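## Task

Remove the black key fob from the drawer of the small wooden box and set it straight on the table surface, touching no other object. Then close the drawer. The box must end up roughly where it started, turned the same way, and the second item must still be inside the drawer.

## Robot and tools

Robot: two arms, left_arm and right_arm, each with a two-finger gripper. Calibrated bases: left_arm at (+0.033, +0.312, +0.044) m, right_arm at (-0.018, -0.308, +0.004) m, both facing +x. A camera stand stands behind them.

Frame: one scene frame for every pose. The origin is at table-top height, halfway between the arms' nominal bases. +x points out over the table, +z points up, and +y is toward left_arm. Arm names do not match left and right in the images. The fingers of a gripper point along its own +z axis and close along its own y axis. end_effector_position is the point between the finger pads, just behind the tips. Reported poses can be a few cm off, more at long reach. Sag and friction can leave a gripper low, short or tilted, and small moves may go sideways. Check each result and correct the tilt.

Row format, used by both motion tools: 16 numbers for the two arms together. The first 8 are left_arm: x, y, z (metres), qw, qx, qy, qz (w first), opening. The last 8 are the same for right_arm. Position and quaternion are an absolute target in the scene frame, not an offset. Opening runs from -1 (closed, 0 mm gap) to +1 (fully open, about 87 mm). Reference points: 0 is about 43 mm, +0.5 about 69 mm, -0.5 about 18 mm. An arm that should stay put must get its full last reported pose and its intended opening in every row. Reuse one fixed quaternion for it, because the reported one drifts. Each control step, the commanded orientation is clipped to within 40 degrees of the measured one.

execute_actions(actions, cameras):
- actions=[] only reports the state and shows all cameras.
- [{"rows": [...], "steps": n}] is one action. It takes 1 to 15 rows, and each row is held for one 1/30 s step. The last row repeats until n steps have run; n defaults to 15 and must be at least 5. The call is refused if any target lies more than 0.6 m from that arm's last reported position along any gripper axis.
- [{"steps": n}] waits n steps, up to 300.
- A result is read 5 steps before the action ends, and those 5 steps run afterwards.
- cameras lists camera names, or ["all"], or []. Images come back only when requested or when actions is empty.

move(target, speed, blend, blocking, cameras): target is one row or a list of up to 15 rows. Each gripper follows a straight path toward its target. Paths do not avoid obstacles or the other arm. All paths finish together, and the whole move is capped at 10 s.
- speed: 0.002 to 2.9 m/s, default 0.25. Turning is limited to twice that number in rad/s. Give one value, or one per target.
- blend: corner rounding in metres. 0 means stop at each target.
- blocking=false returns about 0.5 s after the move starts.
- Opening changes in the first target are sent at the start. In later targets they are sent once everything has come to rest at that target.
- Faster moves give more lag, overshoot and harder contact. Aiming past a contact point presses harder.
- The result adds a "move:" line. done means within 10 mm and 2 degrees. Other words are off_target, moving, held and fault. limits=paced means the pose was clipped; limits=held means steps were withheld. An arm not named in the ending is done. done or off_target does not tell you whether anything is touched.

wait(seconds): 0 to 10. Sends nothing new and ends early if a move finishes. stop(): brakes the current move, but the fingers keep moving. zoom_image(camera, region): gives a closer view of a region [x0,y0,x1,y1] in pixels of that camera's newest image, at most 504 by 504. It cannot be undone.

Results include:
- end_effector_position and end_effector_quat_wxyz.
- grip_measured, on the same scale as opening. It can read up to about 0.043 off, and reads slightly narrower than a part when squeezing it.
- Joint positions; each arm's last value is the gripper, 0 closed to 1 open.
- Joint velocities, possibly shown as "within noise" or left out.
- Joint torques: biased and noisy, with the first three wrapping at ±28 N m.
- Motor temperatures and Hand target, which is the pose currently being driven toward.

To grip, keep commanding about 0.04 below the grip_measured reading at first contact. This is roughly 20 N per pad; a smaller margin grips more gently. Joint ranges (rad): waist -2.618..3.054, shoulder 0..3.142, elbow 0..3.142 (straight at 2.901), wrist pitch and wrist yaw ±1.571, wrist roll ±2.094.

The clock starts at the first robot call. Thinking and writing also use up simulated time.

Avoid:
- contact between the arms, including closing one gripper on the other's fingers; the clearance check does not guard the grippers or wrist cameras;
- fast hits on the table or the box, and dropping or releasing moving items;
- anything falling off the table;
- pulling hard on a wrist camera cable;
- paths that pass near an arm's own base;
- long stretched-out holds or pushing at unreachable poses, which heat motors: MOTOR HOT at 75 °C, the arm folds and idles at 90 °C, and it goes limp at 100 °C.

An outside nudge may sometimes move loose items.

Each tool is called after "Call:" by a JSON object that holds its "fn" and its "kwargs", one argument or row to a line.

## Session

Call:
{"fn": "execute_actions", "kwargs": {
  "actions": []
}}

Scene clock: 0.00 s of 6000.00 s.
left_arm: end_effector_position=(+0.4027, +0.3305, +0.0641) grip_measured=+1.000 end_effector_quat_wxyz=(+0.526, -0.046, +0.849, -0.029) | right_arm: end_effector_position=(+0.3591, -0.3331, +0.0571) grip_measured=+1.000 end_effector_quat_wxyz=(+0.574, +0.066, +0.812, -0.078)
Joint positions: left_arm=[0.103 1.588 0.372 0.752 0.089 -0.064 1] | right_arm=[0.07 1.528 0.359 0.825 0.241 0.031 1]
Joint velocities: within noise
Joint torques (N m): no reading
Motor temperatures (°C): left_arm=[26 35 37 31 25 28 24] | right_arm=[25 31 31 31 29 29 29]
Heat: left arm: 37 °C; right arm: 31 °C.
Hand target: left_arm +0.4044, +0.3307, +0.0667; +0.528, -0.045, +0.847, -0.029 | right_arm +0.3635, -0.3329, +0.0650; +0.585, +0.067, +0.805, -0.077

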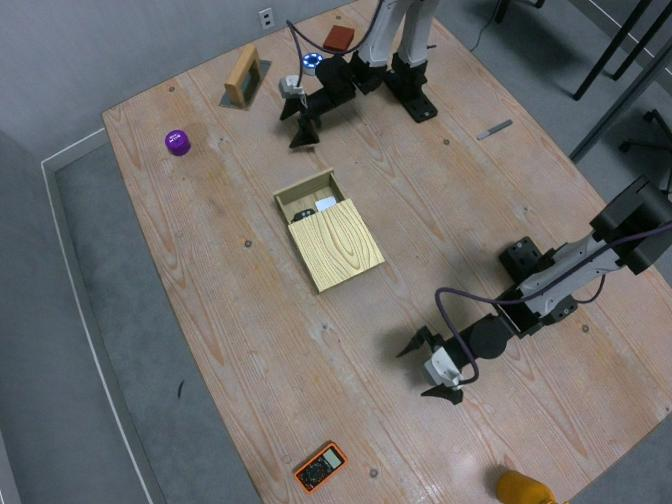

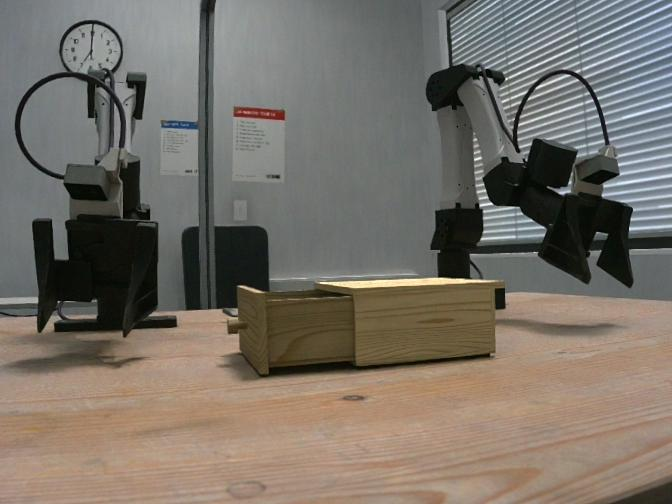

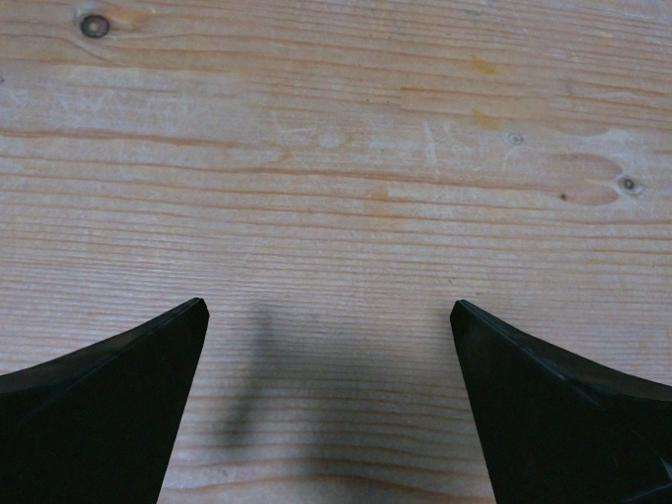

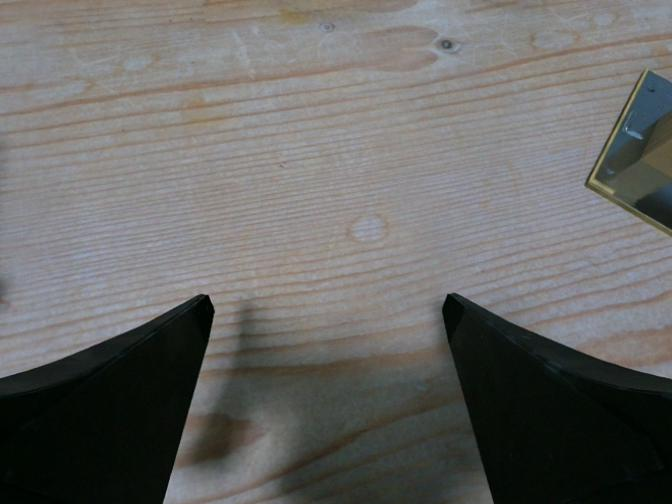

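Call:
{"fn": "zoom_image", "kwargs": {
  "camera": "cam_high",
  "region": [240, 140, 420, 300]
}}

Call:
{"fn": "zoom_image", "kwargs": {
  "camera": "cam_low",
  "region": [210, 260, 510, 390]
}}

Scaled by 2.800 from the camera's 672x504 image, which has a finer 960x720 frame.

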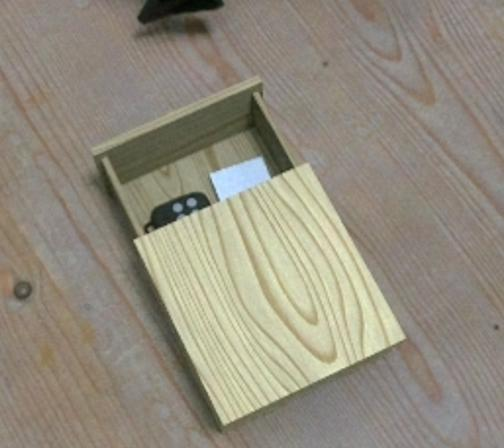

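Scaled by 1.680 from the camera's 672x504 image, which has a finer 960x720 frame.

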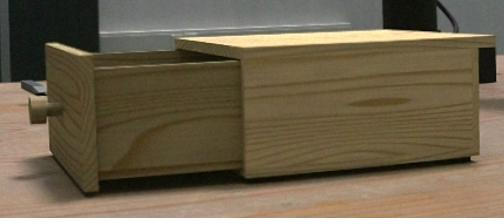

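Call:
{"fn": "move", "kwargs": {
  "target": [0.4027,0.3305,0.0641,0.526,-0.046,0.849,-0.029,1,0.40,-0.18,0.19,-0.107,0.569,0.812,0.075,1],
  "cameras": ["all"]
}}

Scene clock: 6.17 s of 6000.00 s.
left_arm: end_effector_position=(+0.4027, +0.3305, +0.0641) grip_measured=+1.000 end_effector_quat_wxyz=(+0.526, -0.046, +0.849, -0.029) | right_arm: end_effector_position=(+0.3957, -0.1786, +0.1897) grip_measured=+1.000 end_effector_quat_wxyz=(-0.048, +0.575, +0.805, +0.139)
Joint positions: left_arm=[0.103 1.588 0.372 0.752 0.089 -0.064 1] | right_arm=[0.131 2.176 2.288 -1.567 -0.273 1.358 1]
Joint torques (N m): left_arm=[0.08 -5.07 5.39 2.3 0.02 0.14] | right_arm=[-0.65 -7.94 9.72 0.24 -0.21 -0.07]
Heat: left arm: 38 °C; right arm: 32 °C.
Hand target: left_arm +0.4026, +0.3305, +0.0641; +0.526, -0.046, +0.849, -0.029 | right_arm +0.3995, -0.1800, +0.1895; -0.052, +0.582, +0.799, +0.142
Off the commanded pose: left_arm 0.000 m, 0 deg | right_arm 0.005 m, 10 deg.
joint sent to its limit (right arm) — joint 4 (wrist pitch), lower limit.
Kept back: nothing.
move: off_target (right_arm)
camera_calibration:
cam_right_wrist: T_world_to_cam=[[-0.931732, -0.317744, -0.175827, 0.343546], [-0.290748, 0.362612, 0.885425, 0.0315002], [-0.217581, 0.8761, -0.43024, 0.464384], [0, 0, 0, 1]] pos_world=[0.430293, -0.30911, 0.23231]

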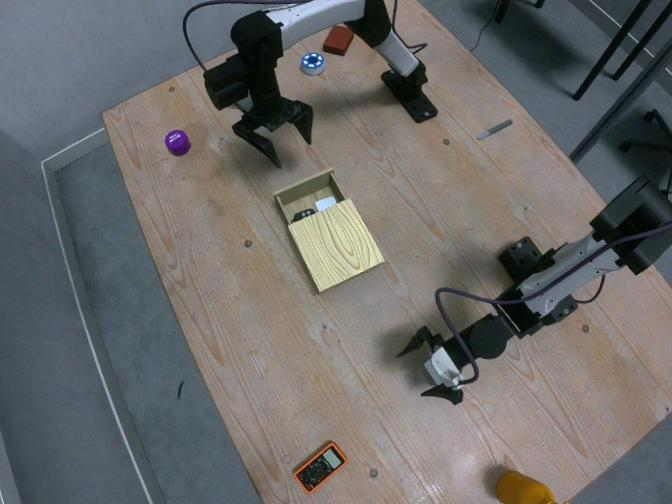

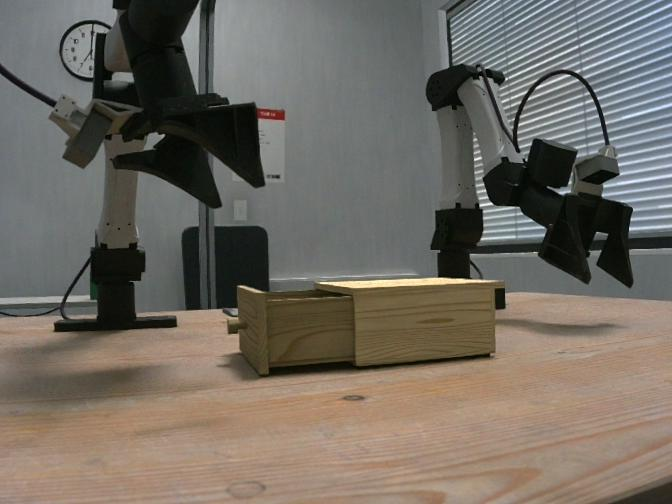

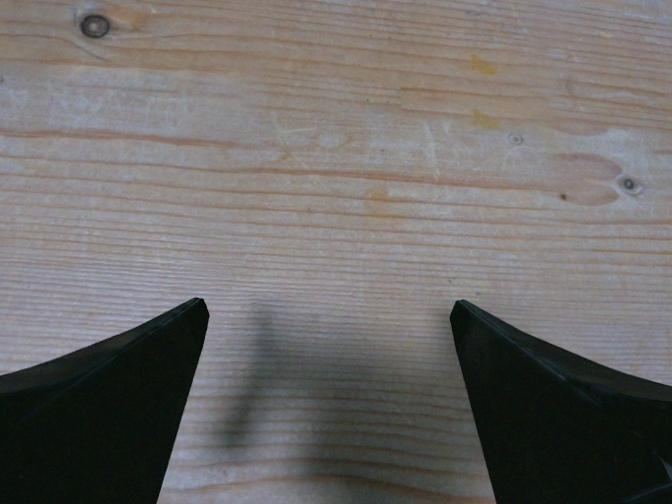

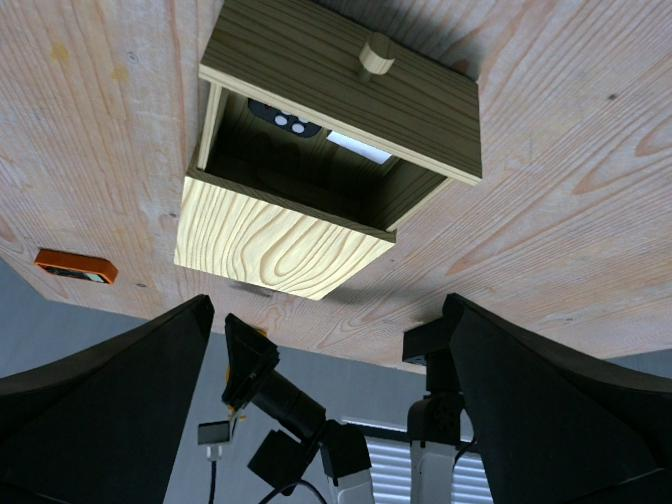

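Call:
{"fn": "zoom_image", "kwargs": {
  "camera": "cam_right_wrist",
  "region": [170, 30, 490, 270]
}}

Scaled by 1.575 from the camera's 672x504 image, which has a finer 960x720 frame.

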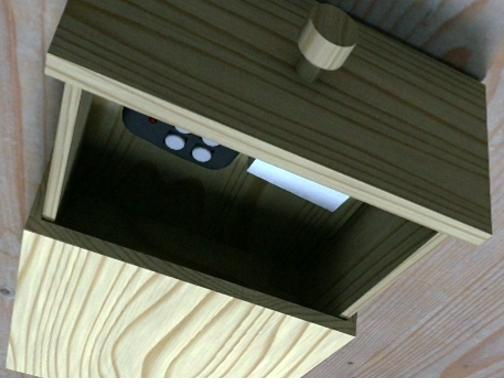

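Call:
{"fn": "move", "kwargs": {
  "target": [0.4027,0.3305,0.0641,0.526,-0.046,0.849,-0.029,1,0.36,-0.13,0.16,0.574,0,0.819,0,1],
  "cameras": ["cam_right_wrist"]
}}

Call:
{"fn": "zoom_image", "kwargs": {
  "camera": "cam_right_wrist",
  "region": [160, 60, 560, 360]
}}

Scene clock: 11.20 s of 6000.00 s.
left_arm: end_effector_position=(+0.4027, +0.3305, +0.0641) grip_measured=+1.000 end_effector_quat_wxyz=(+0.526, -0.046, +0.849, -0.029) | right_arm: end_effector_position=(+0.3604, -0.1304, +0.1463) grip_measured=+1.000 end_effector_quat_wxyz=(+0.557, -0.005, +0.831, -0.008)
Joint positions: left_arm=[0.103 1.588 0.372 0.752 0.089 -0.064 1] | right_arm=[0.687 1.471 0.849 0.142 0.608 0.268 1]
Joint torques (N m): left_arm=[0.02 -4.96 5.41 2.3 0.03 0.14] | right_arm=[0.47 -7.77 7.41 1.8 0.24 -0.23]
Heat: left arm: 38 °C; right arm: 33 °C.
Hand target: left_arm +0.4026, +0.3305, +0.0641; +0.526, -0.046, +0.849, -0.029 | right_arm +0.3601, -0.1301, +0.1598; +0.574, +0.000, +0.819, +0.000
Off the commanded pose: left_arm 0.000 m, 0 deg | right_arm 0.014 m, 3 deg.
Kept back: nothing.
move: off_target (right_arm)
camera_calibration:
cam_right_wrist: T_world_to_cam=[[0.00933666, -0.99923, 0.038111, -0.140975], [-0.954489, -0.0202676, -0.297557, 0.404636], [0.298101, -0.0335983, -0.953943, 0.167949], [0, 0, 0, 1]] pos_world=[0.337471, -0.127023, 0.285989]
Images, in order (width x height): cam_right_wrist 672x504.

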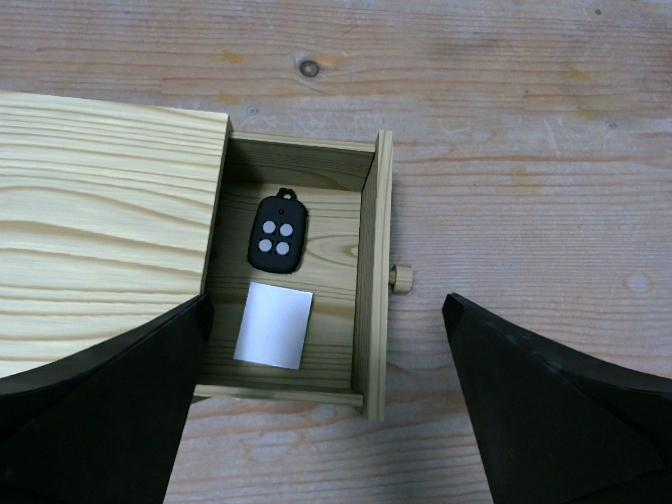

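Scaled by 1.260 from the camera's 672x504 image, which has a finer 960x720 frame.

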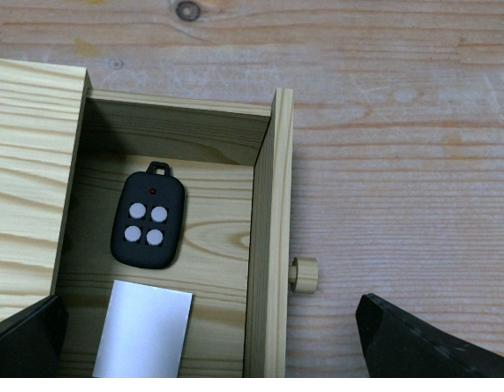

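Call:
{"fn": "move", "kwargs": {
  "target": [0.4027,0.3305,0.0641,0.526,-0.046,0.849,-0.029,1,0.397,-0.136,0.125,0.087,0,0.996,0,-1],
  "cameras": ["all"]
}}

Call:
{"fn": "zoom_image", "kwargs": {
  "camera": "cam_high",
  "region": [200, 100, 420, 300]
}}

Scene clock: 15.47 s of 6000.00 s.
left_arm: end_effector_position=(+0.4027, +0.3305, +0.0641) grip_measured=+1.000 end_effector_quat_wxyz=(+0.526, -0.046, +0.849, -0.029) | right_arm: end_effector_position=(+0.3934, -0.1363, +0.1273) grip_measured=-0.973 end_effector_quat_wxyz=(+0.090, +0.002, +0.996, -0.003)
Joint positions: left_arm=[0.103 1.588 0.372 0.752 0.089 -0.064 1] | right_arm=[0.418 2.327 2.372 -1.452 0.073 0.386 0.013]
Joint torques (N m): left_arm=[0.03 -4.94 5.41 2.3 0.02 0.14] | right_arm=[-0.4 -8.84 10.45 0.39 -0.04 -0.25]
Heat: left arm: 38 °C; right arm: 34 °C.
Hand target: left_arm +0.4026, +0.3305, +0.0641; +0.526, -0.046, +0.849, -0.029 | right_arm +0.3968, -0.1360, +0.1249; +0.088, +0.000, +0.996, +0.000
Off the commanded pose: left_arm 0.000 m, 0 deg | right_arm 0.004 m, 1 deg.
Kept back: nothing.
move: done
camera_calibration:
cam_right_wrist: T_world_to_cam=[[0.0157528, -0.999849, 0.00733893, -0.14519], [-0.765595, -0.00734039, 0.64328, 0.238011], [-0.643129, -0.0157521, -0.765595, 0.48839], [0, 0, 0, 1]] pos_world=[0.498606, -0.135728, 0.221867]

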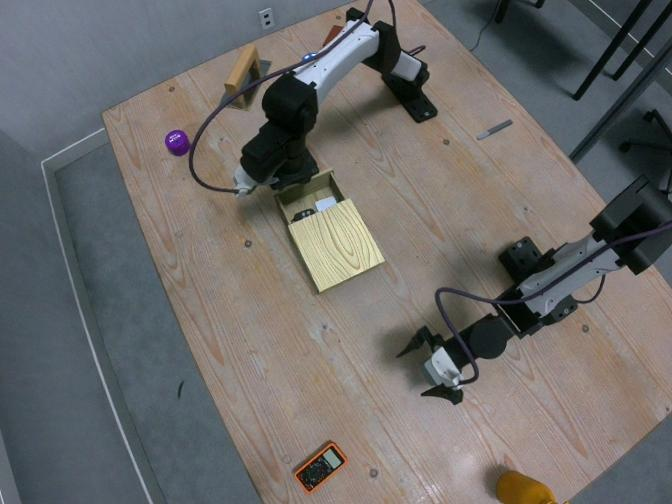

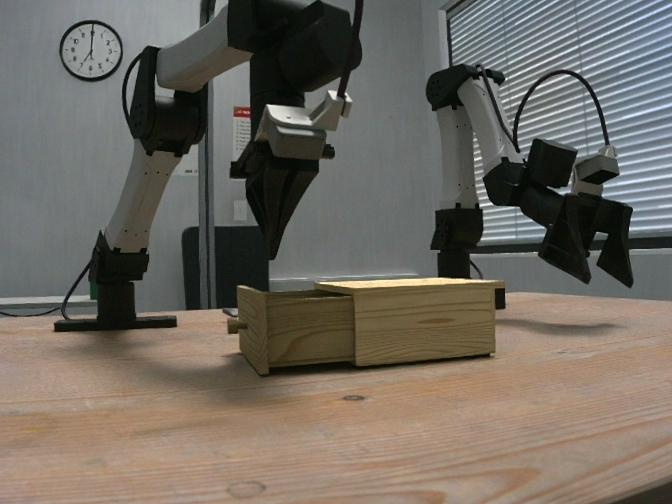

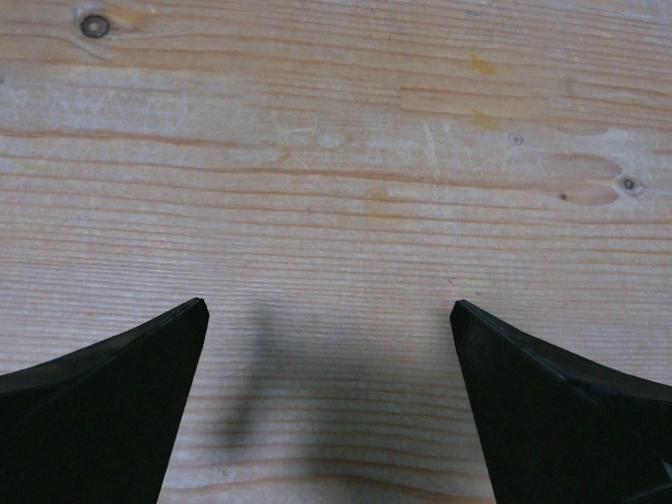

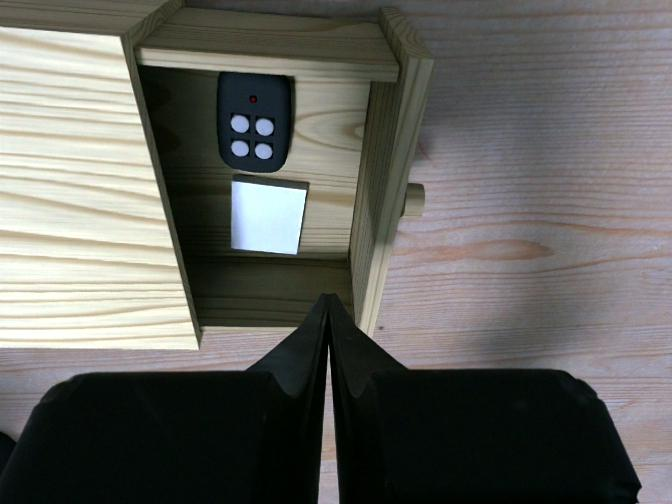

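Scaled by 2.291 from the camera's 672x504 image, which has a finer 960x720 frame.

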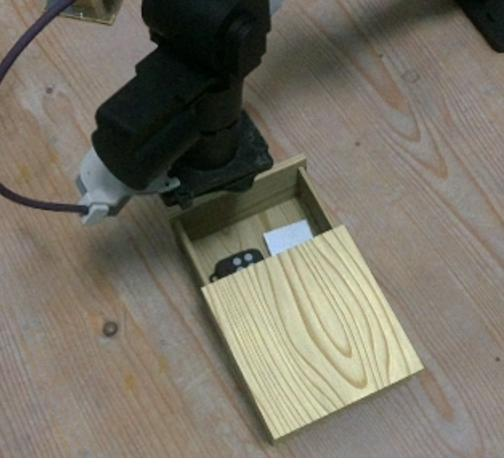

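Call:
{"fn": "move", "kwargs": {
  "target": [
    [0.4027,0.3305,0.0641,0.526,-0.046,0.849,-0.029,1,0.400,-0.134,0.055,0.087,0,0.996,0,-1],
    [0.4027,0.3305,0.0641,0.526,-0.046,0.849,-0.029,1,0.400,-0.178,0.055,0.087,0,0.996,0,-1]
  ],
  "speed": [0.15,0.06],
  "cameras": ["all"]
}}

Scene clock: 18.10 s of 6000.00 s.
left_arm: end_effector_position=(+0.4027, +0.3305, +0.0641) grip_measured=+1.000 end_effector_quat_wxyz=(+0.526, -0.046, +0.849, -0.029) | right_arm: end_effector_position=(+0.3950, -0.1626, +0.0397) grip_measured=-0.973 end_effector_quat_wxyz=(+0.065, +0.003, +0.998, +0.011)
Joint positions: left_arm=[0.103 1.588 0.372 0.752 0.089 -0.064 1] | right_arm=[0.345 2.289 1.956 -1.108 0.019 0.319 0.013]
Joint torques (N m): left_arm=[0.02 -4.96 5.45 2.31 0.03 0.13] | right_arm=[-1.99 -13.98 5.9 0.42 0.39 -0.43]
Motor temperatures (°C): left_arm=[26 37 38 36 25 28 24] | right_arm=[25 34 33 32 28 29 29]
Heat: left arm: 38 °C; right arm: 34 °C.
Hand target: left_arm +0.4026, +0.3305, +0.0641; +0.526, -0.046, +0.849, -0.029 | right_arm +0.3996, -0.1777, +0.0547; +0.086, +0.000, +0.996, -0.001
Off the commanded pose: left_arm 0.000 m, 0 deg | right_arm 0.022 m, 3 deg.
Kept back: nothing.
move: off_target (right_arm)
camera_calibration:
cam_right_wrist: T_world_to_cam=[[0.0168682, -0.999626, -0.0215264, -0.170154], [-0.732097, -0.0270115, 0.680665, 0.277449], [-0.680992, 0.00427778, -0.732279, 0.438929], [0, 0, 0, 1]] pos_world=[0.504897, -0.164474, 0.128906]

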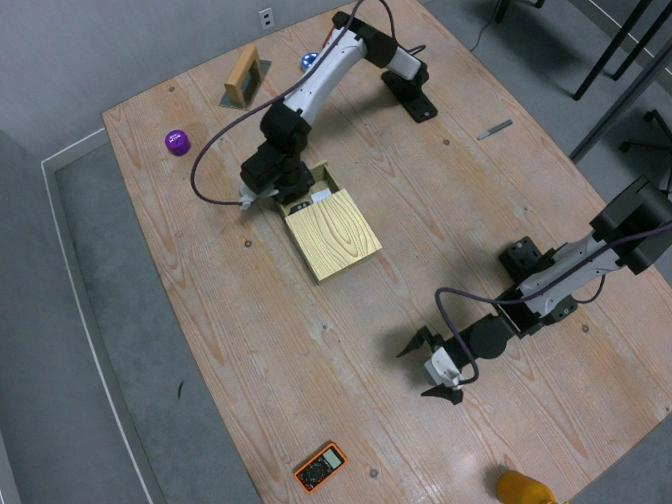

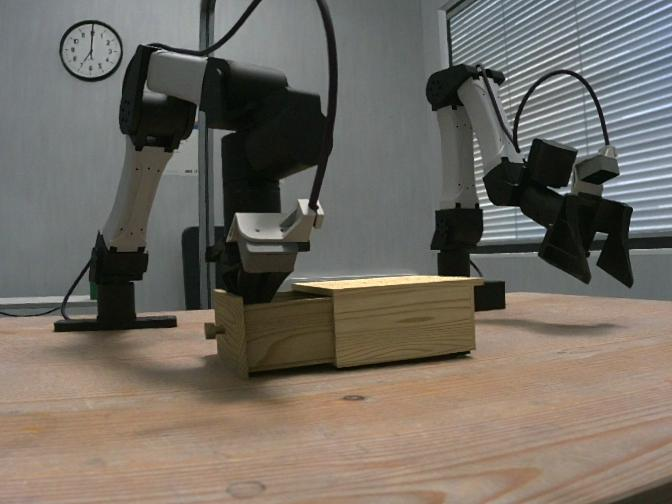

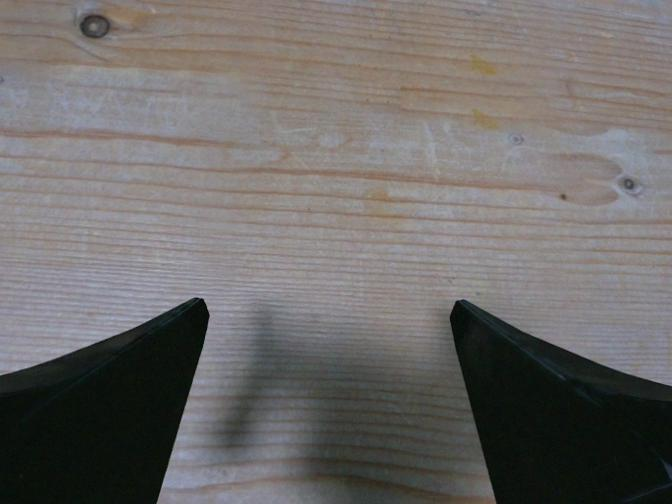

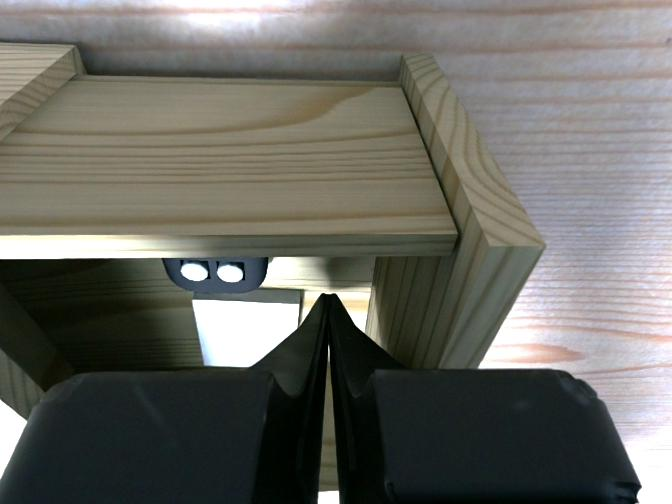

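Call:
{"fn": "move", "kwargs": {
  "target": [
    [0.4027,0.3305,0.0641,0.526,-0.046,0.849,-0.029,1,0.400,-0.155,0.13,0.087,0,0.996,0,-1],
    [0.4027,0.3305,0.0641,0.526,-0.046,0.849,-0.029,1,0.427,-0.13,0.125,0.085,0.019,0.972,0.215,-1]
  ],
  "cameras": ["cam_high","cam_low","cam_right_wrist"]
}}

Call:
{"fn": "zoom_image", "kwargs": {
  "camera": "cam_high",
  "region": [200, 100, 420, 300]
}}

Scene clock: 21.37 s of 6000.00 s.
left_arm: end_effector_position=(+0.4027, +0.3305, +0.0641) grip_measured=+1.000 end_effector_quat_wxyz=(+0.526, -0.046, +0.849, -0.029) | right_arm: end_effector_position=(+0.4234, -0.1302, +0.1278) grip_measured=-0.973 end_effector_quat_wxyz=(+0.081, +0.022, +0.974, +0.209)
Joint positions: left_arm=[0.103 1.588 0.372 0.752 0.089 -0.064 1] | right_arm=[0.254 2.311 2.276 -1.261 -0.364 0.319 0.013]
Joint torques (N m): left_arm=[0.03 -5.01 5.38 2.29 0.02 0.15] | right_arm=[-0.35 -10.29 7.01 0.85 -0.27 -0.27]
Heat: left arm: 39 °C; right arm: 36 °C.
Hand target: left_arm +0.4026, +0.3305, +0.0641; +0.526, -0.046, +0.849, -0.029 | right_arm +0.4270, -0.1300, +0.1250; +0.085, +0.019, +0.973, +0.215
Off the commanded pose: left_arm 0.000 m, 0 deg | right_arm 0.005 m, 1 deg.
Kept back: nothing.
move: done
camera_calibration:
cam_right_wrist: T_world_to_cam=[[0.0123666, -0.912516, -0.408854, -0.0734804], [-0.758015, -0.275218, 0.591327, 0.229186], [-0.652119, 0.302605, -0.695105, 0.544455], [0, 0, 0, 1]] pos_world=[0.529685, -0.168731, 0.212886]
Images, in order (width x height): cam_high 672x504, cam_low 672x504, cam_right_wrist 672x504.

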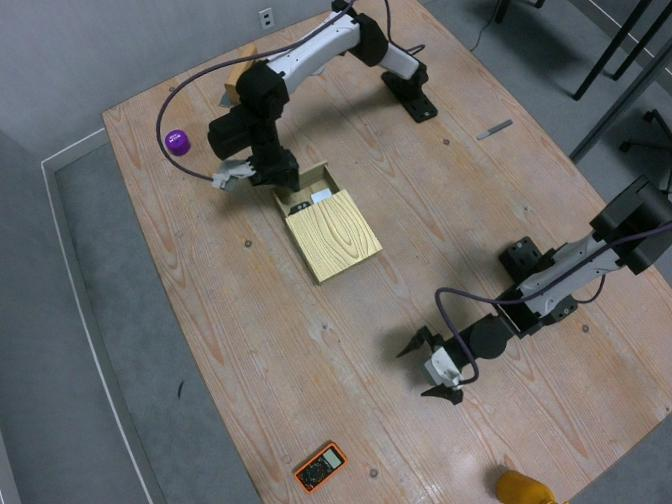

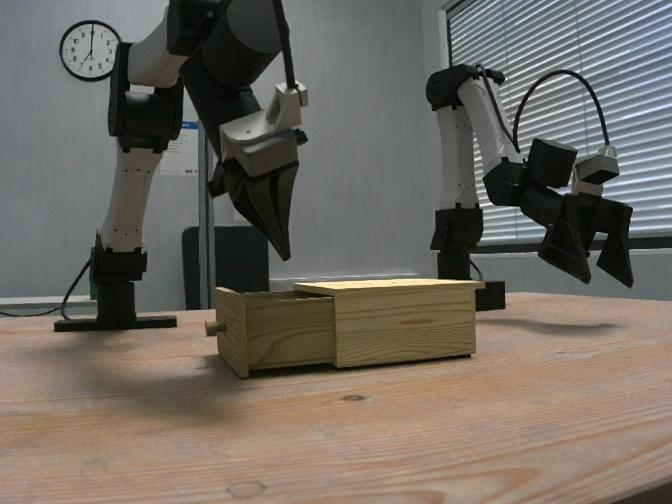

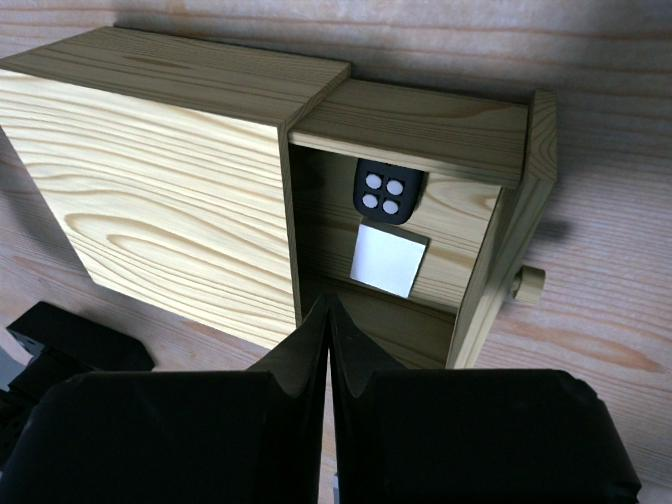

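Scaled by 2.291 from the camera's 672x504 image, which has a finer 960x720 frame.

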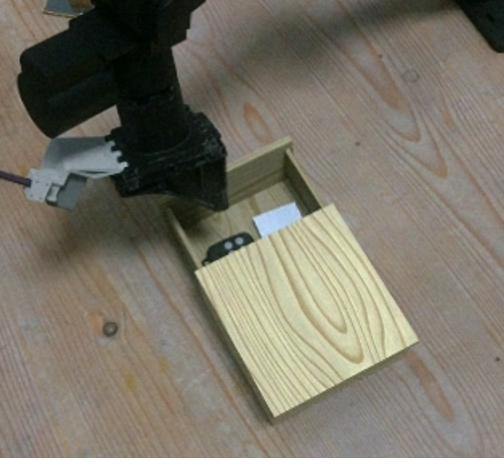

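Call:
{"fn": "move", "kwargs": {
  "target": [
    [0.4027,0.3305,0.0641,0.526,-0.046,0.849,-0.029,1,0.418,-0.110,0.09,0.085,0.019,0.972,0.215,-1],
    [0.4027,0.3305,0.0641,0.526,-0.046,0.849,-0.029,1,0.420,-0.092,0.054,0.085,0.019,0.972,0.215,-1]
  ],
  "speed": [0.2,0.08],
  "cameras": ["cam_high","cam_low","cam_right_wrist"]
}}

Scene clock: 23.87 s of 6000.00 s.
left_arm: end_effector_position=(+0.4027, +0.3305, +0.0641) grip_measured=+1.000 end_effector_quat_wxyz=(+0.526, -0.046, +0.849, -0.029) | right_arm: end_effector_position=(+0.4166, -0.0942, +0.0523) grip_measured=-0.973 end_effector_quat_wxyz=(+0.074, +0.019, +0.974, +0.215)
Joint positions: left_arm=[0.103 1.588 0.372 0.752 0.089 -0.064 1] | right_arm=[0.327 2.311 1.969 -0.939 -0.362 0.388 0.013]
Joint torques (N m): left_arm=[0.02 -5 5.45 2.3 0.02 0.14] | right_arm=[0.61 -11.4 7.02 0.92 -0.07 -0.12]
Heat: left arm: 39 °C; right arm: 37 °C.
Hand target: left_arm +0.4026, +0.3305, +0.0641; +0.526, -0.046, +0.849, -0.029 | right_arm +0.4200, -0.0920, +0.0540; +0.085, +0.019, +0.973, +0.215
Off the commanded pose: left_arm 0.000 m, 0 deg | right_arm 0.004 m, 1 deg.
Kept back: nothing.
move: done
camera_calibration:
cam_right_wrist: T_world_to_cam=[[0.0162503, -0.907071, -0.420664, -0.0719538], [-0.747513, -0.290436, 0.597387, 0.272549], [-0.664048, 0.304744, -0.682767, 0.481203], [0, 0, 0, 1]] pos_world=[0.524445, -0.132753, 0.135464]
Images, in order (width x height): cam_high 672x504, cam_low 672x504, cam_right_wrist 672x504.

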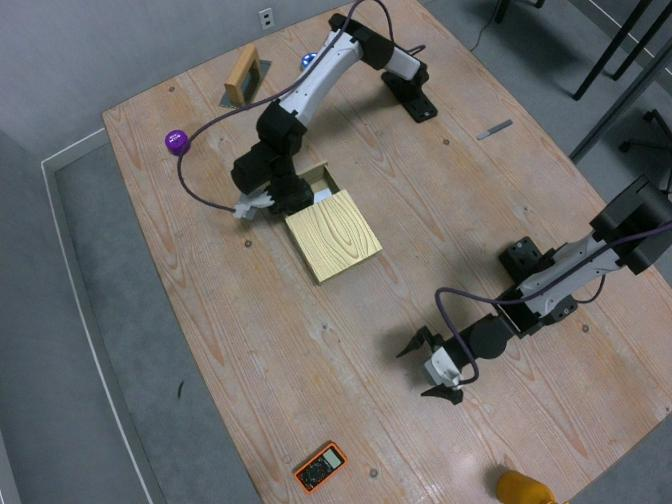

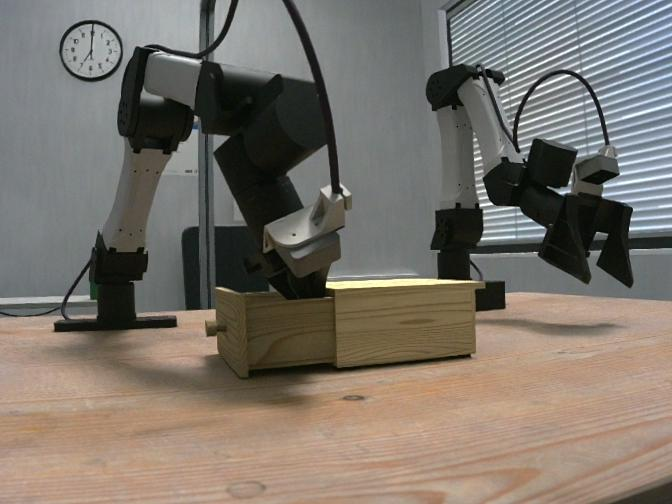

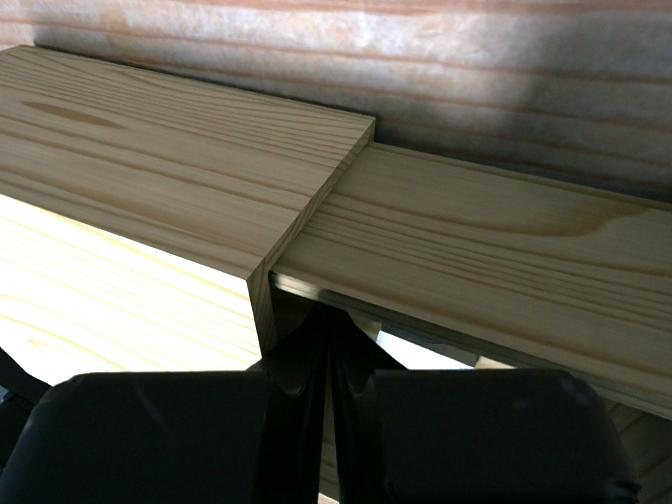

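Call:
{"fn": "move", "kwargs": {
  "target": [
    [0.4027,0.3305,0.0641,0.526,-0.046,0.849,-0.029,1,0.424,-0.087,0.034,0.085,0.019,0.972,0.215,-1],
    [0.4027,0.3305,0.0641,0.526,-0.046,0.849,-0.029,1,0.424,-0.124,0.034,0.085,0.019,0.972,0.215,-1],
    [0.4027,0.3305,0.0641,0.526,-0.046,0.849,-0.029,1,0.40,-0.14,0.13,0.085,0.019,0.972,0.215,-1]
  ],
  "speed": [0.06,0.06,0.25],
  "cameras": ["cam_high","cam_low","cam_right_wrist"]
}}

Call:
{"fn": "zoom_image", "kwargs": {
  "camera": "cam_high",
  "region": [200, 100, 420, 300]
}}

Scene clock: 26.93 s of 6000.00 s.
left_arm: end_effector_position=(+0.4027, +0.3305, +0.0641) grip_measured=+1.000 end_effector_quat_wxyz=(+0.526, -0.046, +0.849, -0.029) | right_arm: end_effector_position=(+0.3953, -0.1366, +0.1114) grip_measured=-0.973 end_effector_quat_wxyz=(+0.060, +0.026, +0.975, +0.215)
Joint positions: left_arm=[0.103 1.588 0.372 0.752 0.089 -0.064 1] | right_arm=[0.246 2.193 2.009 -1.153 -0.387 0.315 0.013]
Joint torques (N m): left_arm=[0.02 -4.96 5.39 2.31 0.02 0.14] | right_arm=[-0.4 -12.41 10.06 0.48 -0.14 -0.28]
Heat: left arm: 39 °C; right arm: 38 °C.
Hand target: left_arm +0.4026, +0.3305, +0.0641; +0.526, -0.046, +0.849, -0.029 | right_arm +0.3996, -0.1399, +0.1298; +0.085, +0.019, +0.973, +0.215
Off the commanded pose: left_arm 0.000 m, 0 deg | right_arm 0.019 m, 3 deg.
Kept back: nothing.
move: off_target (right_arm)
camera_calibration:
cam_right_wrist: T_world_to_cam=[[-0.00338841, -0.907287, -0.420499, -0.0775149], [-0.731948, -0.284261, 0.619231, 0.201254], [-0.681352, 0.309882, -0.663124, 0.52569], [0, 0, 0, 1]] pos_world=[0.505225, -0.176022, 0.19138]
Images, in order (width x height): cam_high 672x504, cam_low 672x504, cam_right_wrist 672x504.

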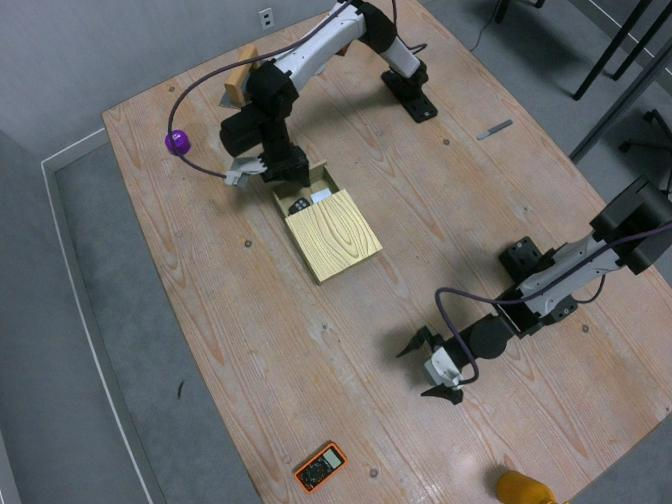

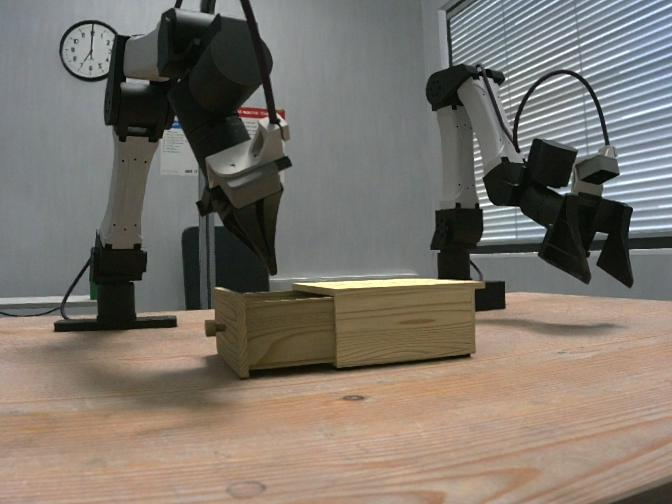

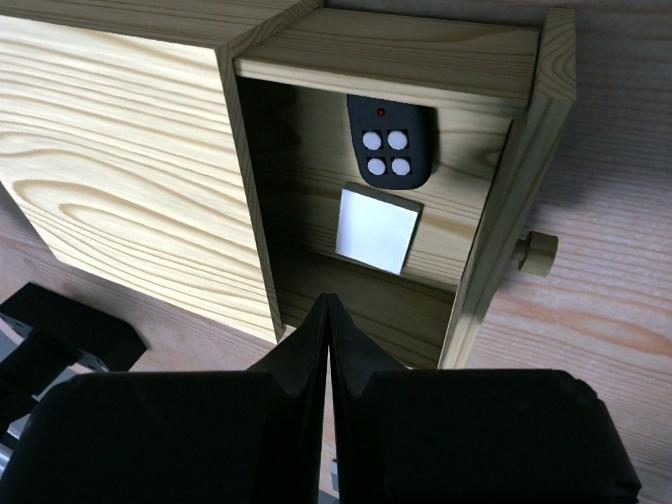

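Scaled by 2.291 from the camera's 672x504 image, which has a finer 960x720 frame.

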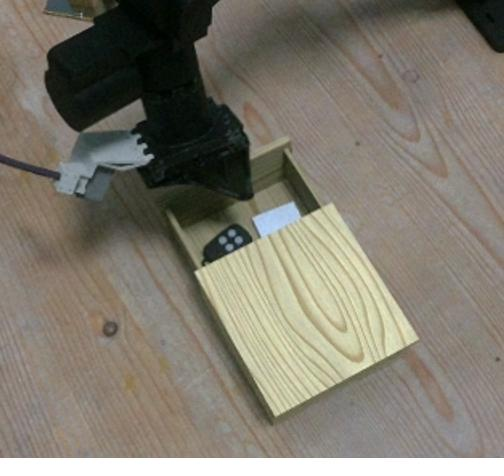

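Call:
{"fn": "move", "kwargs": {
  "target": [
    [0.4027,0.3305,0.0641,0.526,-0.046,0.849,-0.029,1,0.422,-0.128,0.135,0.087,0,0.996,0,0.05],
    [0.4027,0.3305,0.0641,0.526,-0.046,0.849,-0.029,1,0.422,-0.128,0.09,0.087,0,0.996,0,0.05]
  ],
  "speed": [0.25,0.1],
  "cameras": ["cam_high","cam_low","cam_right_wrist"]
}}

Call:
{"fn": "zoom_image", "kwargs": {
  "camera": "cam_right_wrist",
  "region": [50, 0, 550, 400]
}}

Scene clock: 29.80 s of 6000.00 s.
left_arm: end_effector_position=(+0.4027, +0.3305, +0.0641) grip_measured=+1.000 end_effector_quat_wxyz=(+0.526, -0.046, +0.849, -0.029) | right_arm: end_effector_position=(+0.4184, -0.1291, +0.0951) grip_measured=+0.050 end_effector_quat_wxyz=(+0.082, -0.004, +0.997, +0.004)
Joint positions: left_arm=[0.103 1.588 0.372 0.752 0.089 -0.064 1] | right_arm=[0.406 2.485 2.525 -1.455 0.053 0.364 0.525]
Joint torques (N m): left_arm=[0.02 -4.96 5.39 2.3 0 0.14] | right_arm=[0.36 -10.82 6.42 0.71 0.14 -0.03]
Heat: left arm: 39 °C; right arm: 38 °C.
Hand target: left_arm +0.4026, +0.3305, +0.0641; +0.526, -0.046, +0.849, -0.029 | right_arm +0.4220, -0.1281, +0.0902; +0.087, +0.000, +0.996, +0.000
Off the commanded pose: left_arm 0.000 m, 0 deg | right_arm 0.006 m, 1 deg.
Kept back: nothing.
move: done
camera_calibration:
cam_right_wrist: T_world_to_cam=[[0.0286815, -0.999576, -0.00498657, -0.142319], [-0.755368, -0.024941, 0.654826, 0.270209], [-0.654672, -0.0150147, -0.755764, 0.484005], [0, 0, 0, 1]] pos_world=[0.525054, -0.128252, 0.188144]
Images, in order (width x height): cam_high 672x504, cam_low 672x504, cam_right_wrist 672x504.

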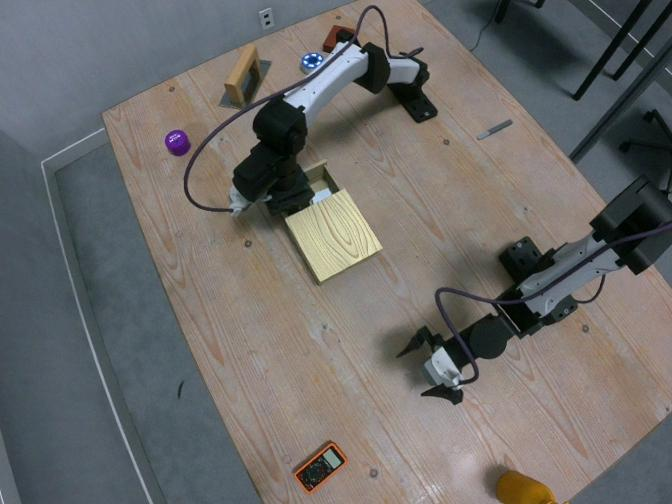

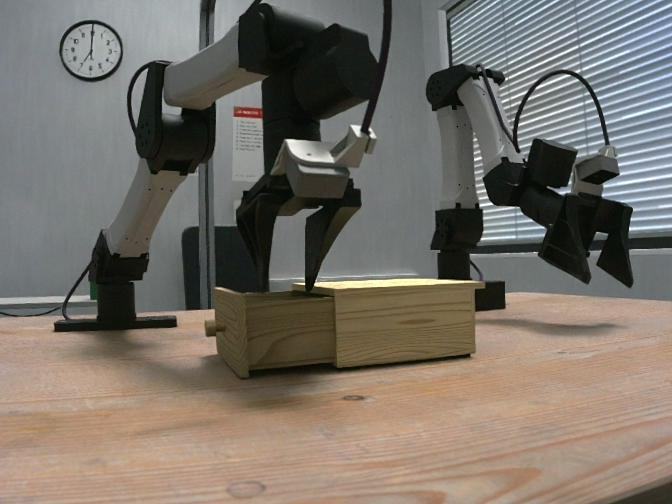

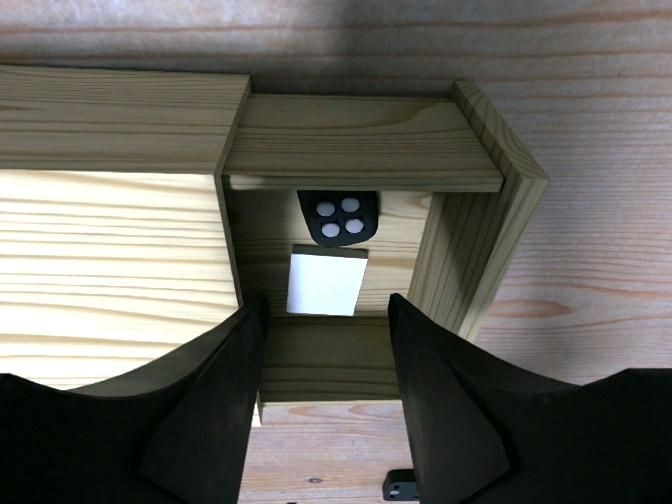

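Scaled by 1.008 from the camera's 672x504 image, which has a finer 960x720 frame.

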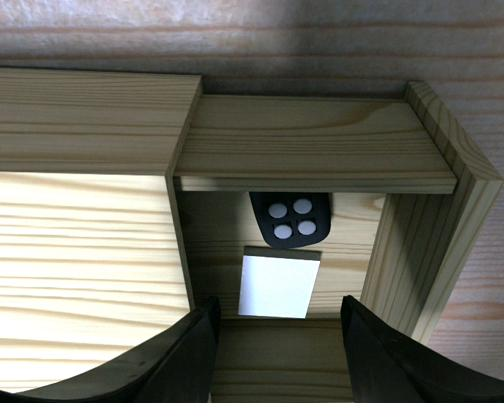

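Call:
{"fn": "move", "kwargs": {
  "target": [
    [0.4027,0.3305,0.0641,0.526,-0.046,0.849,-0.029,1,0.424,-0.130,0.085,0.087,0.006,0.9936,0.0695,0.05],
    [0.4027,0.3305,0.0641,0.526,-0.046,0.849,-0.029,1,0.425,-0.130,0.058,0.087,0.006,0.9936,0.0695,0.05]
  ],
  "speed": [0.25,0.08],
  "cameras": ["cam_low","cam_right_wrist"]
}}

Scene clock: 31.97 s of 6000.00 s.
left_arm: end_effector_position=(+0.4027, +0.3305, +0.0641) grip_measured=+1.000 end_effector_quat_wxyz=(+0.526, -0.046, +0.849, -0.029) | right_arm: end_effector_position=(+0.4144, -0.1330, +0.0411) grip_measured=+0.049 end_effector_quat_wxyz=(+0.051, +0.010, +0.997, +0.055)
Joint positions: left_arm=[0.103 1.588 0.372 0.752 0.089 -0.064 1] | right_arm=[0.356 2.427 2.195 -1.205 -0.07 0.35 0.525]
Joint torques (N m): left_arm=[0.01 -5.01 5.41 2.31 0.02 0.15] | right_arm=[-0.05 -14.63 6.42 0.85 -0.07 -0.21]
Motor temperatures (°C): left_arm=[26 37 39 38 25 28 24] | right_arm=[25 39 34 32 28 29 29]
Heat: left arm: 39 °C; right arm: 39 °C.
Hand target: left_arm +0.4026, +0.3305, +0.0641; +0.526, -0.046, +0.849, -0.029 | right_arm +0.4245, -0.1302, +0.0582; +0.086, +0.006, +0.994, +0.069
Off the commanded pose: left_arm 0.000 m, 0 deg | right_arm 0.020 m, 4 deg.
Kept back: nothing.
move: off_target (right_arm)
camera_calibration:
cam_right_wrist: T_world_to_cam=[[0.00726285, -0.993852, -0.110482, -0.132403], [-0.714445, -0.0824603, 0.694815, 0.27616], [-0.699654, 0.0738868, -0.710651, 0.469085], [0, 0, 0, 1]] pos_world=[0.52646, -0.143476, 0.126847]
Images, in order (width x height): cam_low 672x504, cam_right_wrist 672x504.

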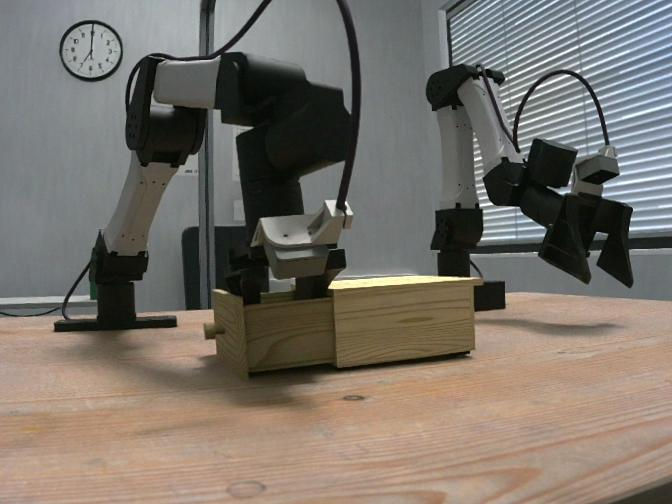

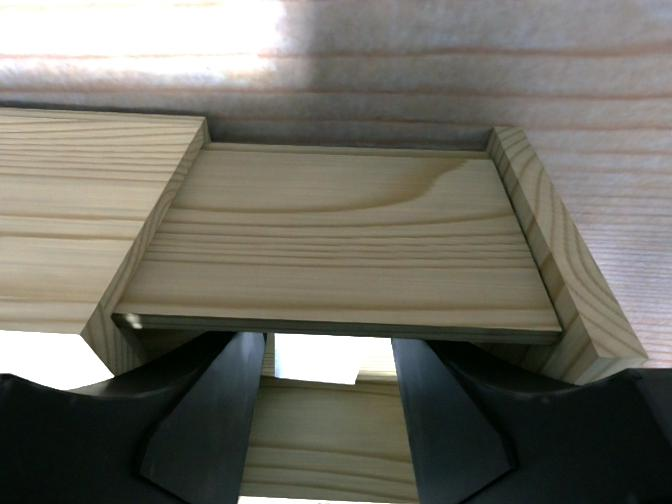

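Call:
{"fn": "move", "kwargs": {
  "target": [0.4027,0.3305,0.0641,0.526,-0.046,0.849,-0.029,1,0.434,-0.128,0.048,0.115,0.006,0.991,0.0695,0.05],
  "speed": 0.08,
  "cameras": ["cam_low","cam_right_wrist"]
}}

Scene clock: 32.90 s of 6000.00 s.
left_arm: end_effector_position=(+0.4027, +0.3305, +0.0641) grip_measured=+1.000 end_effector_quat_wxyz=(+0.526, -0.046, +0.849, -0.029) | right_arm: end_effector_position=(+0.4172, -0.1327, +0.0409) grip_measured=+0.049 end_effector_quat_wxyz=(+0.071, +0.009, +0.996, +0.060)
Joint positions: left_arm=[0.103 1.588 0.372 0.752 0.089 -0.064 1] | right_arm=[0.356 2.385 2.12 -1.132 -0.066 0.35 0.524]
Joint torques (N m): left_arm=[0.02 -4.98 5.42 2.3 0.02 0.14] | right_arm=[0.43 -13.09 6.11 1.24 0.13 -0.21]
Heat: left arm: 39 °C; right arm: 39 °C.
Hand target: left_arm +0.4026, +0.3305, +0.0641; +0.526, -0.046, +0.849, -0.029 | right_arm +0.4333, -0.1281, +0.0490; +0.113, +0.006, +0.991, +0.069
Off the commanded pose: left_arm 0.000 m, 0 deg | right_arm 0.019 m, 5 deg.
Kept back: nothing.
move: off_target (right_arm)
camera_calibration:
cam_right_wrist: T_world_to_cam=[[0.0112449, -0.992766, -0.119541, -0.133366], [-0.741574, -0.0884752, 0.665012, 0.290071], [-0.670777, 0.0811705, -0.737204, 0.460994], [0, 0, 0, 1]] pos_world=[0.525833, -0.144156, 0.131003]
Images, in order (width x height): cam_low 672x504, cam_right_wrist 672x504.

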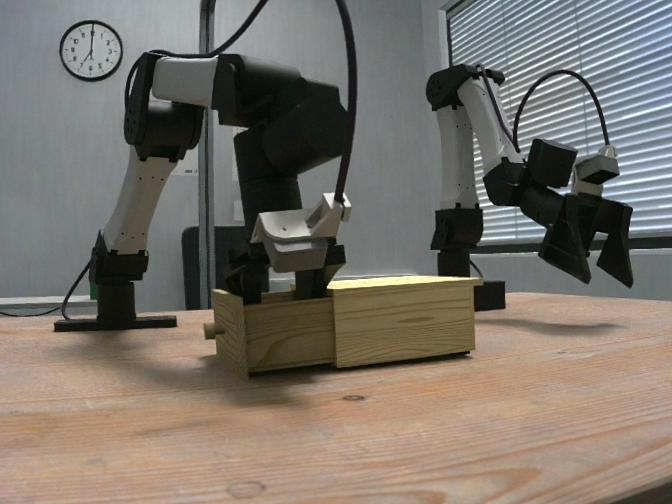

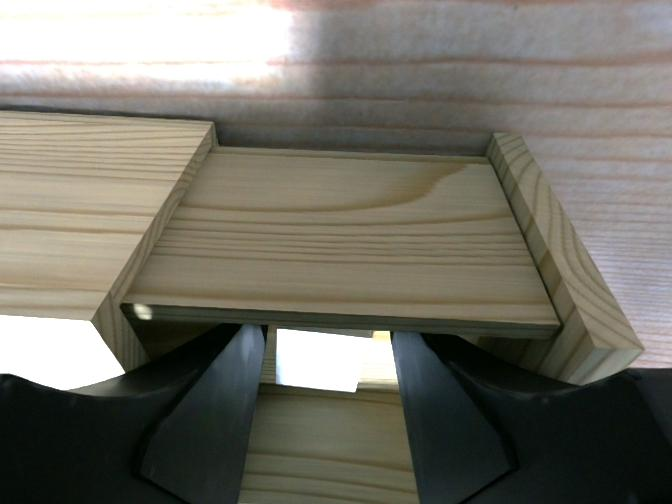

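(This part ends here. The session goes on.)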